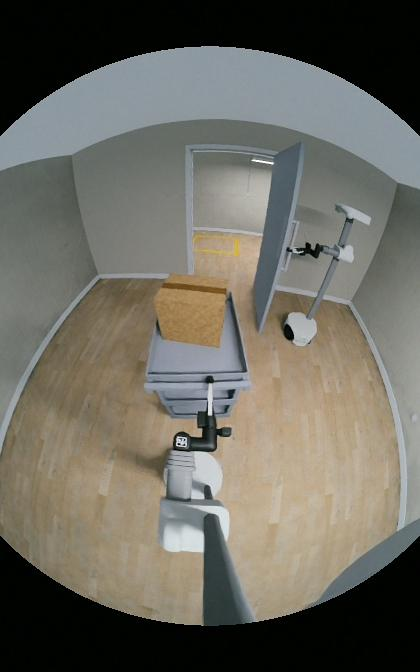

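>>> move:
  blocking: false
  r1: {"joints":{"gripper_m":0.12}}

>>> wait:
  seconds: 3

>>> move:
  blocking: false
  r1: {"base":{"translate_m":-0.16}}

>>> wait:
  seconds: 3

>>> move:
  blocking: false
  r1: {"base":{"strafe_m":0.08}}

>>> wait:
  seconds: 3

>>> move:
  blocking: false
  r1: {"base":{"translate_m":0.15},"pace":"slow","contact_limits":{"translate_m":0.2}}

>>> wait:
  seconds: 4
  cameras: ["r1_head_camera","r1_wrist_camera"]

Scene clock: 770.80 s.
move: r1 moving
r1.base_odometry: x=-3.630 y=-1.285 heading=+0.832
r1.turned_by_wheels: +0.000
r1.turned_by_imu: -0.001
r1.base_tilt: forward=-1.6 right=+1.3
r1.lidar_m: 0.39 0.38 2.40 2.33 2.50 3.29 3.22 3.16 2.47 2.39 2.55 0.45
r1.base_status: not commanded
r1.joint_positions: lift_m=+0.685 arm_m=+0.000 wrist_yaw_rad=+0.006 wrist_pitch_rad=+0.011 wrist_roll_rad=+1.569 gripper_m=-0.004
r1.joint_status: gripper_m moving
r1.measured_speeds: translate_m=+0.000 strafe_m=+0.000 rotate_rad=-0.001 lift_m=+0.000 arm_m=+0.000 wrist_yaw_rad=-0.007 wrist_pitch_rad=+0.000 wrist_roll_rad=+0.000
r1.motor_effort: lift_m=+20(21) arm_m=-2(4) wheel_0=+2(2) wheel_1=-2(2) wheel_2=+2(5)
r1.servo_current: wrist_yaw_rad=46(59) wrist_pitch_rad=59(65) wrist_roll_rad=39(59) gripper_m=72(72)
r1.contact_limits: translate_m 0.5
r1.hand_pose: x=+0.4598 y=-0.0856 z=+0.8599 quat_wxyz=(+0.708, +0.706, +0.006, -0.002) (m; r1's base frame)
r1.wrist_depth_mm: - - 1308 - 246 1366 1060 / - - - 241 243 278 278 / - - - 239 240 1708 - / - - 580 236 237 - - / - 430 433 175 236 - - / - 439 439 187 186 - - / - 442 182 143 230 - -
r2.base_odometry: x=-2.302 y=+0.007 heading=-2.572
r2.turned_by_wheels: +0.000
r2.turned_by_imu: +0.000
r2.base_tilt: forward=-0.6 right=+0.0
r2.lidar_m: 0.38 1.05 1.16 4.86 2.18 1.48 1.37 1.40 1.03 0.93 0.74 0.52
r2.base_status: not commanded
r2.joint_positions: lift_m=+0.870 arm_m=+0.000 wrist_yaw_rad=+0.323 wrist_pitch_rad=+0.001 wrist_roll_rad=+0.000 gripper_m=-0.029
r2.joint_status: not commanded
r2.measured_speeds: all 0
r2.motor_effort: lift_m=+19(19) arm_m=-6(6) wheel_0=+11(12) wheel_1=-3(3) wheel_2=+17(17)
r2.servo_current: wrist_yaw_rad=137(143) wrist_pitch_rad=39(39) wrist_roll_rad=39(65) gripper_m=91(91)
r2.contact_limits: translate_m 0.8
r2.hand_pose: x=+0.4723 y=+0.0085 z=+1.0478 quat_wxyz=(+0.987, +0.000, +0.001, +0.161) (m; r2's base frame)
r2.wrist_depth_mm: - - 257 230 222 208 198 / - - 259 166 224 210 201 / - - 260 233 224 210 201 / - - 264 175 227 212 202 / 960 1025 264 174 228 212 203 / 1336 820 179 174 222 215 204 / 1308 144 265 - 227 211 204
pictures: none

Scene clock: 772.53 s.
earlier move: r1 done
r1.base_odometry: x=-3.630 y=-1.285 heading=+0.832
r1.turned_by_wheels: +0.000
r1.turned_by_imu: +0.000
r1.base_tilt: forward=-1.6 right=+1.2
r1.lidar_m: 0.40 0.39 2.38 2.33 2.52 3.29 3.24 3.15 2.44 2.39 2.54 0.45
r1.base_status: not commanded
r1.joint_positions: lift_m=+0.685 arm_m=+0.000 wrist_yaw_rad=+0.003 wrist_pitch_rad=+0.005 wrist_roll_rad=+1.569 gripper_m=+0.120
r1.joint_status: all done
r1.measured_speeds: all 0
r1.motor_effort: lift_m=+20(21) arm_m=+4(4) wheel_0=+1(2) wheel_1=-2(2) wheel_2=+1(5)
r1.servo_current: wrist_yaw_rad=39(72) wrist_pitch_rad=52(65) wrist_roll_rad=39(65) gripper_m=39(98)
r1.contact_limits: translate_m 0.5
r1.hand_pose: x=+0.4595 y=-0.0867 z=+0.8616 quat_wxyz=(+0.708, +0.706, +0.003, -0.001) (m; r1's base frame)
r1.wrist_depth_mm: - - - 198 260 1708 1182 / - - - 256 257 266 267 / - - - 253 254 1756 - / - - - 251 252 - - / - 442 442 246 247 - - / - 449 452 185 242 196 - / - 459 462 145 240 - -
r2.base_odometry: x=-2.302 y=+0.007 heading=-2.572
r2.turned_by_wheels: +0.000
r2.turned_by_imu: +0.000
r2.base_tilt: forward=-0.7 right=+0.0
r2.lidar_m: 0.39 1.04 1.17 4.85 2.18 1.50 1.37 1.38 1.02 0.95 0.79 0.53
r2.base_status: not commanded
r2.joint_positions: lift_m=+0.870 arm_m=+0.000 wrist_yaw_rad=+0.323 wrist_pitch_rad=+0.001 wrist_roll_rad=+0.000 gripper_m=-0.029
r2.joint_status: not commanded
r2.measured_speeds: all 0
r2.on_its_own: wrist_yaw_rad is at rest, and its servo_current (137 mA) is outside its rest range (0 to 104 mA)
r2.motor_effort: lift_m=+19(19) arm_m=-6(6) wheel_0=+11(12) wheel_1=-3(4) wheel_2=+16(17)
r2.servo_current: wrist_yaw_rad=137(150) wrist_pitch_rad=46(46) wrist_roll_rad=39(65) gripper_m=91(91)
r2.contact_limits: translate_m 0.8
r2.hand_pose: x=+0.4723 y=+0.0085 z=+1.0478 quat_wxyz=(+0.987, +0.000, +0.001, +0.161) (m; r2's base frame)
r2.wrist_depth_mm: - - 257 230 222 208 198 / - - 260 166 224 209 200 / - - 260 233 225 210 201 / - - 264 175 226 211 203 / 960 991 263 173 229 213 203 / 1138 904 179 174 223 215 205 / 1366 137 268 - 226 211 204
wait: 1.73 of 3 s (r1 has come to rest)
pictures: none

Scene clock: 773.03 s.
move: r1 moving
r1.base_odometry: x=-3.652 y=-1.309 heading=+0.831
r1.turned_by_wheels: +0.000
r1.turned_by_imu: +0.000
r1.base_tilt: forward=-1.5 right=+1.3
r1.lidar_m: 0.41 0.44 2.38 2.33 2.50 3.23 3.21 3.14 2.44 2.39 2.54 0.47
r1.base_status: translate_m moving
r1.joint_positions: lift_m=+0.685 arm_m=+0.000 wrist_yaw_rad=+0.003 wrist_pitch_rad=+0.005 wrist_roll_rad=+1.569 gripper_m=+0.120
r1.joint_status: not commanded
r1.measured_speeds: translate_m=-0.120 strafe_m=-0.001 rotate_rad=-0.006 lift_m=+0.000 arm_m=+0.000 wrist_yaw_rad=+0.000 wrist_pitch_rad=+0.000 wrist_roll_rad=+0.000
r1.motor_effort: lift_m=+20(20) arm_m=+4(4) wheel_0=-7(7) wheel_1=-6(7) wheel_2=+9(9)
r1.servo_current: wrist_yaw_rad=46(65) wrist_pitch_rad=52(52) wrist_roll_rad=52(59) gripper_m=46(52)
r1.hand_pose: x=+0.4595 y=-0.0867 z=+0.8616 quat_wxyz=(+0.708, +0.706, +0.003, -0.001) (m; r1's base frame)
r1.wrist_depth_mm: - - - - - 1708 1205 / - - - 222 290 291 294 / - - - - 279 1863 - / - - - 216 277 - - / - 469 473 213 273 - - / - 469 477 211 193 196 - / - 488 488 145 265 - -
r2.base_odometry: x=-2.302 y=+0.007 heading=-2.572
r2.turned_by_wheels: +0.000
r2.turned_by_imu: +0.000
r2.base_tilt: forward=-0.6 right=+0.0
r2.lidar_m: 0.40 1.03 1.12 4.85 2.18 1.46 1.37 1.41 1.01 0.93 0.80 0.52
r2.base_status: not commanded
r2.joint_positions: lift_m=+0.870 arm_m=+0.000 wrist_yaw_rad=+0.323 wrist_pitch_rad=+0.001 wrist_roll_rad=+0.000 gripper_m=-0.029
r2.joint_status: not commanded
r2.measured_speeds: all 0
r2.motor_effort: lift_m=+19(19) arm_m=-6(6) wheel_0=+11(12) wheel_1=-3(3) wheel_2=+16(17)
r2.servo_current: wrist_yaw_rad=137(143) wrist_pitch_rad=39(46) wrist_roll_rad=46(59) gripper_m=91(98)
r2.contact_limits: translate_m 0.8
r2.hand_pose: x=+0.4723 y=+0.0085 z=+1.0478 quat_wxyz=(+0.987, +0.000, +0.001, +0.161) (m; r2's base frame)
r2.wrist_depth_mm: - - 258 230 223 208 198 / - - 259 166 224 209 200 / - - 262 233 226 210 201 / - - 265 175 228 212 203 / 946 1025 264 173 229 213 203 / 1138 904 179 174 224 214 204 / 1336 137 267 - 226 210 205
pictures: none

Scene clock: 774.43 s.
earlier move: r1 done
r1.base_odometry: x=-3.738 y=-1.404 heading=+0.831
r1.turned_by_wheels: +0.000
r1.turned_by_imu: +0.000
r1.base_tilt: forward=-1.6 right=+1.3
r1.lidar_m: 0.53 0.56 2.41 2.35 2.48 3.13 3.06 3.14 2.42 2.37 2.54 0.61
r1.base_status: done
r1.joint_positions: lift_m=+0.685 arm_m=+0.000 wrist_yaw_rad=+0.003 wrist_pitch_rad=+0.005 wrist_roll_rad=+1.569 gripper_m=+0.120
r1.joint_status: not commanded
r1.measured_speeds: all 0
r1.motor_effort: lift_m=+20(20) arm_m=+3(4) wheel_0=-3(8) wheel_1=-2(7) wheel_2=-2(10)
r1.servo_current: wrist_yaw_rad=65(72) wrist_pitch_rad=46(52) wrist_roll_rad=46(65) gripper_m=46(52)
r1.hand_pose: x=+0.4595 y=-0.0867 z=+0.8616 quat_wxyz=(+0.708, +0.706, +0.003, -0.001) (m; r1's base frame)
r1.wrist_depth_mm: - - - - - 1661 1205 / - - - 357 - 1661 1182 / - - - - 424 421 427 / - - - 707 413 - - / - - 603 603 - - - / - - 615 340 195 197 - / - - 627 144 - - -
r2.base_odometry: x=-2.302 y=+0.007 heading=-2.572
r2.turned_by_wheels: +0.000
r2.turned_by_imu: +0.000
r2.base_tilt: forward=-0.7 right=+0.0
r2.lidar_m: 0.40 1.05 1.16 4.84 2.21 1.50 1.36 1.40 1.03 0.92 0.79 0.48
r2.base_status: not commanded
r2.joint_positions: lift_m=+0.870 arm_m=+0.000 wrist_yaw_rad=+0.323 wrist_pitch_rad=+0.001 wrist_roll_rad=+0.000 gripper_m=-0.029
r2.joint_status: not commanded
r2.measured_speeds: all 0
r2.on_its_own: wrist_yaw_rad is at rest, and its servo_current (130 mA) is outside its rest range (0 to 104 mA)
r2.motor_effort: lift_m=+19(19) arm_m=-6(6) wheel_0=+11(12) wheel_1=-3(3) wheel_2=+17(17)
r2.servo_current: wrist_yaw_rad=130(150) wrist_pitch_rad=39(46) wrist_roll_rad=33(59) gripper_m=85(98)
r2.contact_limits: translate_m 0.8
r2.hand_pose: x=+0.4723 y=+0.0085 z=+1.0478 quat_wxyz=(+0.987, +0.000, +0.001, +0.161) (m; r2's base frame)
r2.wrist_depth_mm: - - 258 231 223 208 198 / - - 260 166 224 209 200 / - - 262 234 226 211 201 / - - 262 174 227 211 202 / 946 1025 263 174 229 213 203 / 1160 891 180 173 223 214 204 / 1336 137 268 - 227 211 205
wait: 1.40 of 3 s (r1 has come to rest)
pictures: none

Scene clock: 774.93 s.
move: r1 moving
r1.base_odometry: x=-3.765 y=-1.379 heading=+0.831
r1.turned_by_wheels: +0.000
r1.turned_by_imu: +0.000
r1.base_tilt: forward=-1.6 right=+1.3
r1.lidar_m: 0.54 0.57 2.35 2.32 2.45 3.13 3.07 3.20 2.46 2.42 2.56 0.59
r1.base_status: strafe_m moving
r1.joint_positions: lift_m=+0.685 arm_m=+0.000 wrist_yaw_rad=+0.003 wrist_pitch_rad=+0.005 wrist_roll_rad=+1.569 gripper_m=+0.120
r1.joint_status: not commanded
r1.measured_speeds: translate_m=+0.000 strafe_m=+0.142 rotate_rad=-0.001 lift_m=+0.000 arm_m=+0.000 wrist_yaw_rad=+0.000 wrist_pitch_rad=+0.000 wrist_roll_rad=+0.000
r1.motor_effort: lift_m=+20(20) arm_m=+4(4) wheel_0=-11(11) wheel_1=+9(11) wheel_2=+0(2)
r1.servo_current: wrist_yaw_rad=39(65) wrist_pitch_rad=52(52) wrist_roll_rad=52(52) gripper_m=39(46)
r1.hand_pose: x=+0.4595 y=-0.0867 z=+0.8616 quat_wxyz=(+0.708, +0.706, +0.003, -0.001) (m; r1's base frame)
r1.wrist_depth_mm: - - - - - 1756 1182 / - - - 362 421 427 439 / - - - - - 1863 - / - - 699 603 413 - - / - - 609 609 - - - / - - 621 338 195 196 - / - - 627 144 - - -
r2.base_odometry: x=-2.302 y=+0.007 heading=-2.572
r2.turned_by_wheels: +0.000
r2.turned_by_imu: +0.000
r2.base_tilt: forward=-0.6 right=+0.1
r2.lidar_m: 0.39 1.02 1.16 4.84 2.19 1.49 1.37 1.41 0.97 0.95 0.79 0.52
r2.base_status: not commanded
r2.joint_positions: lift_m=+0.870 arm_m=+0.000 wrist_yaw_rad=+0.323 wrist_pitch_rad=+0.001 wrist_roll_rad=+0.000 gripper_m=-0.029
r2.joint_status: not commanded
r2.measured_speeds: all 0
r2.motor_effort: lift_m=+19(19) arm_m=-6(6) wheel_0=+11(11) wheel_1=-3(3) wheel_2=+16(17)
r2.servo_current: wrist_yaw_rad=137(137) wrist_pitch_rad=39(46) wrist_roll_rad=39(52) gripper_m=98(98)
r2.contact_limits: translate_m 0.8
r2.hand_pose: x=+0.4723 y=+0.0085 z=+1.0478 quat_wxyz=(+0.987, +0.000, +0.001, +0.161) (m; r2's base frame)
r2.wrist_depth_mm: - - 258 231 223 208 198 / - - 259 166 224 209 201 / - - 262 234 226 211 202 / - - 264 174 226 212 202 / 960 1025 264 173 228 213 203 / 1118 891 179 173 224 213 205 / 1366 137 268 - 226 210 205
pictures: none

Scene clock: 775.77 s.
earlier move: r1 done
r1.base_odometry: x=-3.797 y=-1.350 heading=+0.831
r1.turned_by_wheels: +0.000
r1.turned_by_imu: +0.000
r1.base_tilt: forward=-1.5 right=+1.3
r1.lidar_m: 0.54 2.90 2.33 2.26 2.41 3.09 3.06 3.24 2.51 2.47 2.65 0.59
r1.base_status: done
r1.joint_positions: lift_m=+0.685 arm_m=+0.000 wrist_yaw_rad=+0.003 wrist_pitch_rad=+0.005 wrist_roll_rad=+1.569 gripper_m=+0.120
r1.joint_status: not commanded
r1.measured_speeds: all 0
r1.motor_effort: lift_m=+20(20) arm_m=+4(4) wheel_0=-2(11) wheel_1=+1(11) wheel_2=+0(2)
r1.servo_current: wrist_yaw_rad=72(72) wrist_pitch_rad=46(59) wrist_roll_rad=33(65) gripper_m=46(46)
r1.hand_pose: x=+0.4595 y=-0.0867 z=+0.8616 quat_wxyz=(+0.708, +0.706, +0.003, -0.001) (m; r1's base frame)
r1.wrist_depth_mm: - - 1499 353 - 1430 424 / - - - - - 1708 - / - - - - - - - / - - 603 603 - - - / - - 615 609 - - - / - - 627 332 193 196 - / - - - 145 - - -
r2.base_odometry: x=-2.302 y=+0.007 heading=-2.572
r2.turned_by_wheels: +0.000
r2.turned_by_imu: +0.000
r2.base_tilt: forward=-0.6 right=+0.0
r2.lidar_m: 0.38 1.05 1.14 4.83 2.19 1.47 1.37 1.38 1.04 0.95 0.80 0.51
r2.base_status: not commanded
r2.joint_positions: lift_m=+0.870 arm_m=+0.000 wrist_yaw_rad=+0.323 wrist_pitch_rad=+0.001 wrist_roll_rad=+0.000 gripper_m=-0.029
r2.joint_status: not commanded
r2.measured_speeds: all 0
r2.on_its_own: wrist_yaw_rad is at rest, and its servo_current (130 mA) is outside its rest range (0 to 104 mA)
r2.motor_effort: lift_m=+19(19) arm_m=-6(6) wheel_0=+11(12) wheel_1=-3(3) wheel_2=+16(17)
r2.servo_current: wrist_yaw_rad=130(150) wrist_pitch_rad=46(46) wrist_roll_rad=39(59) gripper_m=85(98)
r2.contact_limits: translate_m 0.8
r2.hand_pose: x=+0.4723 y=+0.0085 z=+1.0478 quat_wxyz=(+0.987, +0.000, +0.001, +0.161) (m; r2's base frame)
r2.wrist_depth_mm: - - 256 231 222 208 198 / - - 259 166 224 210 200 / - - 262 235 226 211 200 / - - 264 175 227 211 202 / 960 1008 263 174 228 213 203 / 1138 917 179 173 223 214 204 / 1336 137 266 - 227 211 206
wait: 0.83 of 3 s (r1 has come to rest)
pictures: none

Scene clock: 776.27 s.
move: r1 moving
r1.base_odometry: x=-3.789 y=-1.340 heading=+0.831
r1.turned_by_wheels: +0.000
r1.turned_by_imu: +0.000
r1.base_tilt: forward=-1.6 right=+1.3
r1.lidar_m: 0.52 2.89 2.31 2.25 2.40 3.12 3.05 3.26 2.51 2.47 2.64 0.57
r1.base_status: translate_m moving
r1.joint_positions: lift_m=+0.685 arm_m=+0.000 wrist_yaw_rad=+0.003 wrist_pitch_rad=+0.005 wrist_roll_rad=+1.569 gripper_m=+0.120
r1.joint_status: not commanded
r1.measured_speeds: translate_m=+0.048 strafe_m=+0.001 rotate_rad=-0.002 lift_m=+0.000 arm_m=+0.000 wrist_yaw_rad=+0.000 wrist_pitch_rad=+0.000 wrist_roll_rad=+0.000
r1.motor_effort: lift_m=+20(20) arm_m=+4(4) wheel_0=+4(5) wheel_1=+4(6) wheel_2=-6(7)
r1.servo_current: wrist_yaw_rad=52(72) wrist_pitch_rad=46(52) wrist_roll_rad=46(72) gripper_m=46(46)
r1.contact_limits: translate_m 0.2
r1.hand_pose: x=+0.4595 y=-0.0867 z=+0.8616 quat_wxyz=(+0.708, +0.706, +0.003, -0.001) (m; r1's base frame)
r1.wrist_depth_mm: - - - 342 413 413 415 / - - - - - 1756 - / - - - - - - - / - - 591 597 - - - / - - 603 597 - - - / - - 621 322 192 196 - / - - - 144 - - -
r2.base_odometry: x=-2.302 y=+0.007 heading=-2.572
r2.turned_by_wheels: +0.000
r2.turned_by_imu: +0.000
r2.base_tilt: forward=-0.7 right=+0.1
r2.lidar_m: 0.40 1.04 1.15 4.85 2.18 1.50 1.34 1.41 1.02 0.93 0.80 0.51
r2.base_status: not commanded
r2.joint_positions: lift_m=+0.870 arm_m=+0.000 wrist_yaw_rad=+0.323 wrist_pitch_rad=+0.001 wrist_roll_rad=+0.000 gripper_m=-0.029
r2.joint_status: not commanded
r2.measured_speeds: all 0
r2.motor_effort: lift_m=+19(19) arm_m=-6(6) wheel_0=+11(12) wheel_1=-3(3) wheel_2=+16(17)
r2.servo_current: wrist_yaw_rad=143(150) wrist_pitch_rad=46(46) wrist_roll_rad=52(52) gripper_m=98(98)
r2.contact_limits: translate_m 0.8
r2.hand_pose: x=+0.4723 y=+0.0085 z=+1.0478 quat_wxyz=(+0.987, +0.000, +0.001, +0.161) (m; r2's base frame)
r2.wrist_depth_mm: - - 257 231 222 208 198 / - - 259 166 224 209 200 / - - 260 234 225 211 201 / - - 264 175 226 211 202 / 960 1008 265 174 228 213 204 / 1118 904 179 174 223 214 204 / 1336 137 268 - 227 211 205
pictures: none

Scene clock: 778.57 s.
earlier move: r1 done
r1.base_odometry: x=-3.696 y=-1.239 heading=+0.831
r1.turned_by_wheels: +0.000
r1.turned_by_imu: +0.000
r1.base_tilt: forward=-1.6 right=+1.3
r1.lidar_m: 0.39 0.42 2.30 2.26 2.42 3.26 3.20 3.26 2.53 2.46 2.65 0.44
r1.base_status: done
r1.joint_positions: lift_m=+0.685 arm_m=+0.000 wrist_yaw_rad=+0.003 wrist_pitch_rad=+0.005 wrist_roll_rad=+1.569 gripper_m=+0.120
r1.joint_status: not commanded
r1.measured_speeds: all 0
r1.motor_effort: lift_m=+20(20) arm_m=+4(4) wheel_0=+5(7) wheel_1=+3(6) wheel_2=-1(7)
r1.servo_current: wrist_yaw_rad=46(72) wrist_pitch_rad=52(52) wrist_roll_rad=33(72) gripper_m=46(52)
r1.contact_limits: translate_m 0.2
r1.hand_pose: x=+0.4595 y=-0.0867 z=+0.8616 quat_wxyz=(+0.708, +0.706, +0.003, -0.001) (m; r1's base frame)
r1.wrist_depth_mm: - - 1366 258 260 1499 1255 / - - - 256 257 1756 - / - - - 252 255 - - / - 459 455 249 252 - - / - 466 462 248 248 - - / - 469 469 187 211 196 - / - 484 484 145 243 - -
r2.base_odometry: x=-2.302 y=+0.007 heading=-2.572
r2.turned_by_wheels: +0.000
r2.turned_by_imu: +0.000
r2.base_tilt: forward=-0.6 right=+0.0
r2.lidar_m: 0.39 1.06 1.15 4.85 2.17 1.50 1.36 1.39 1.03 0.96 0.77 0.50
r2.base_status: not commanded
r2.joint_positions: lift_m=+0.870 arm_m=+0.000 wrist_yaw_rad=+0.323 wrist_pitch_rad=+0.001 wrist_roll_rad=+0.000 gripper_m=-0.029
r2.joint_status: not commanded
r2.measured_speeds: all 0
r2.on_its_own: wrist_yaw_rad is at rest, and its servo_current (124 mA) is outside its rest range (0 to 104 mA)
r2.motor_effort: lift_m=+19(19) arm_m=-6(6) wheel_0=+11(12) wheel_1=-3(4) wheel_2=+17(17)
r2.servo_current: wrist_yaw_rad=124(150) wrist_pitch_rad=46(46) wrist_roll_rad=46(65) gripper_m=85(98)
r2.contact_limits: translate_m 0.8
r2.hand_pose: x=+0.4723 y=+0.0085 z=+1.0478 quat_wxyz=(+0.987, +0.000, +0.001, +0.161) (m; r2's base frame)
r2.wrist_depth_mm: - - 257 230 223 208 198 / - - 259 166 224 209 200 / - - 262 235 226 211 201 / - - 264 175 227 212 202 / 960 1008 264 173 229 213 203 / 1118 904 180 173 223 214 205 / 1336 137 267 - 226 211 205
wait: 2.30 of 4 s (r1 has come to rest)
pictures: r1_head_camera, r1_wrist_camera
Images, in order (width x height): r1_head_camera 420x560, r1_wrist_camera 616x392.

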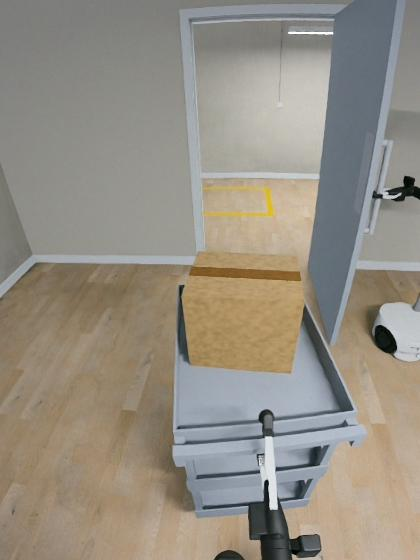

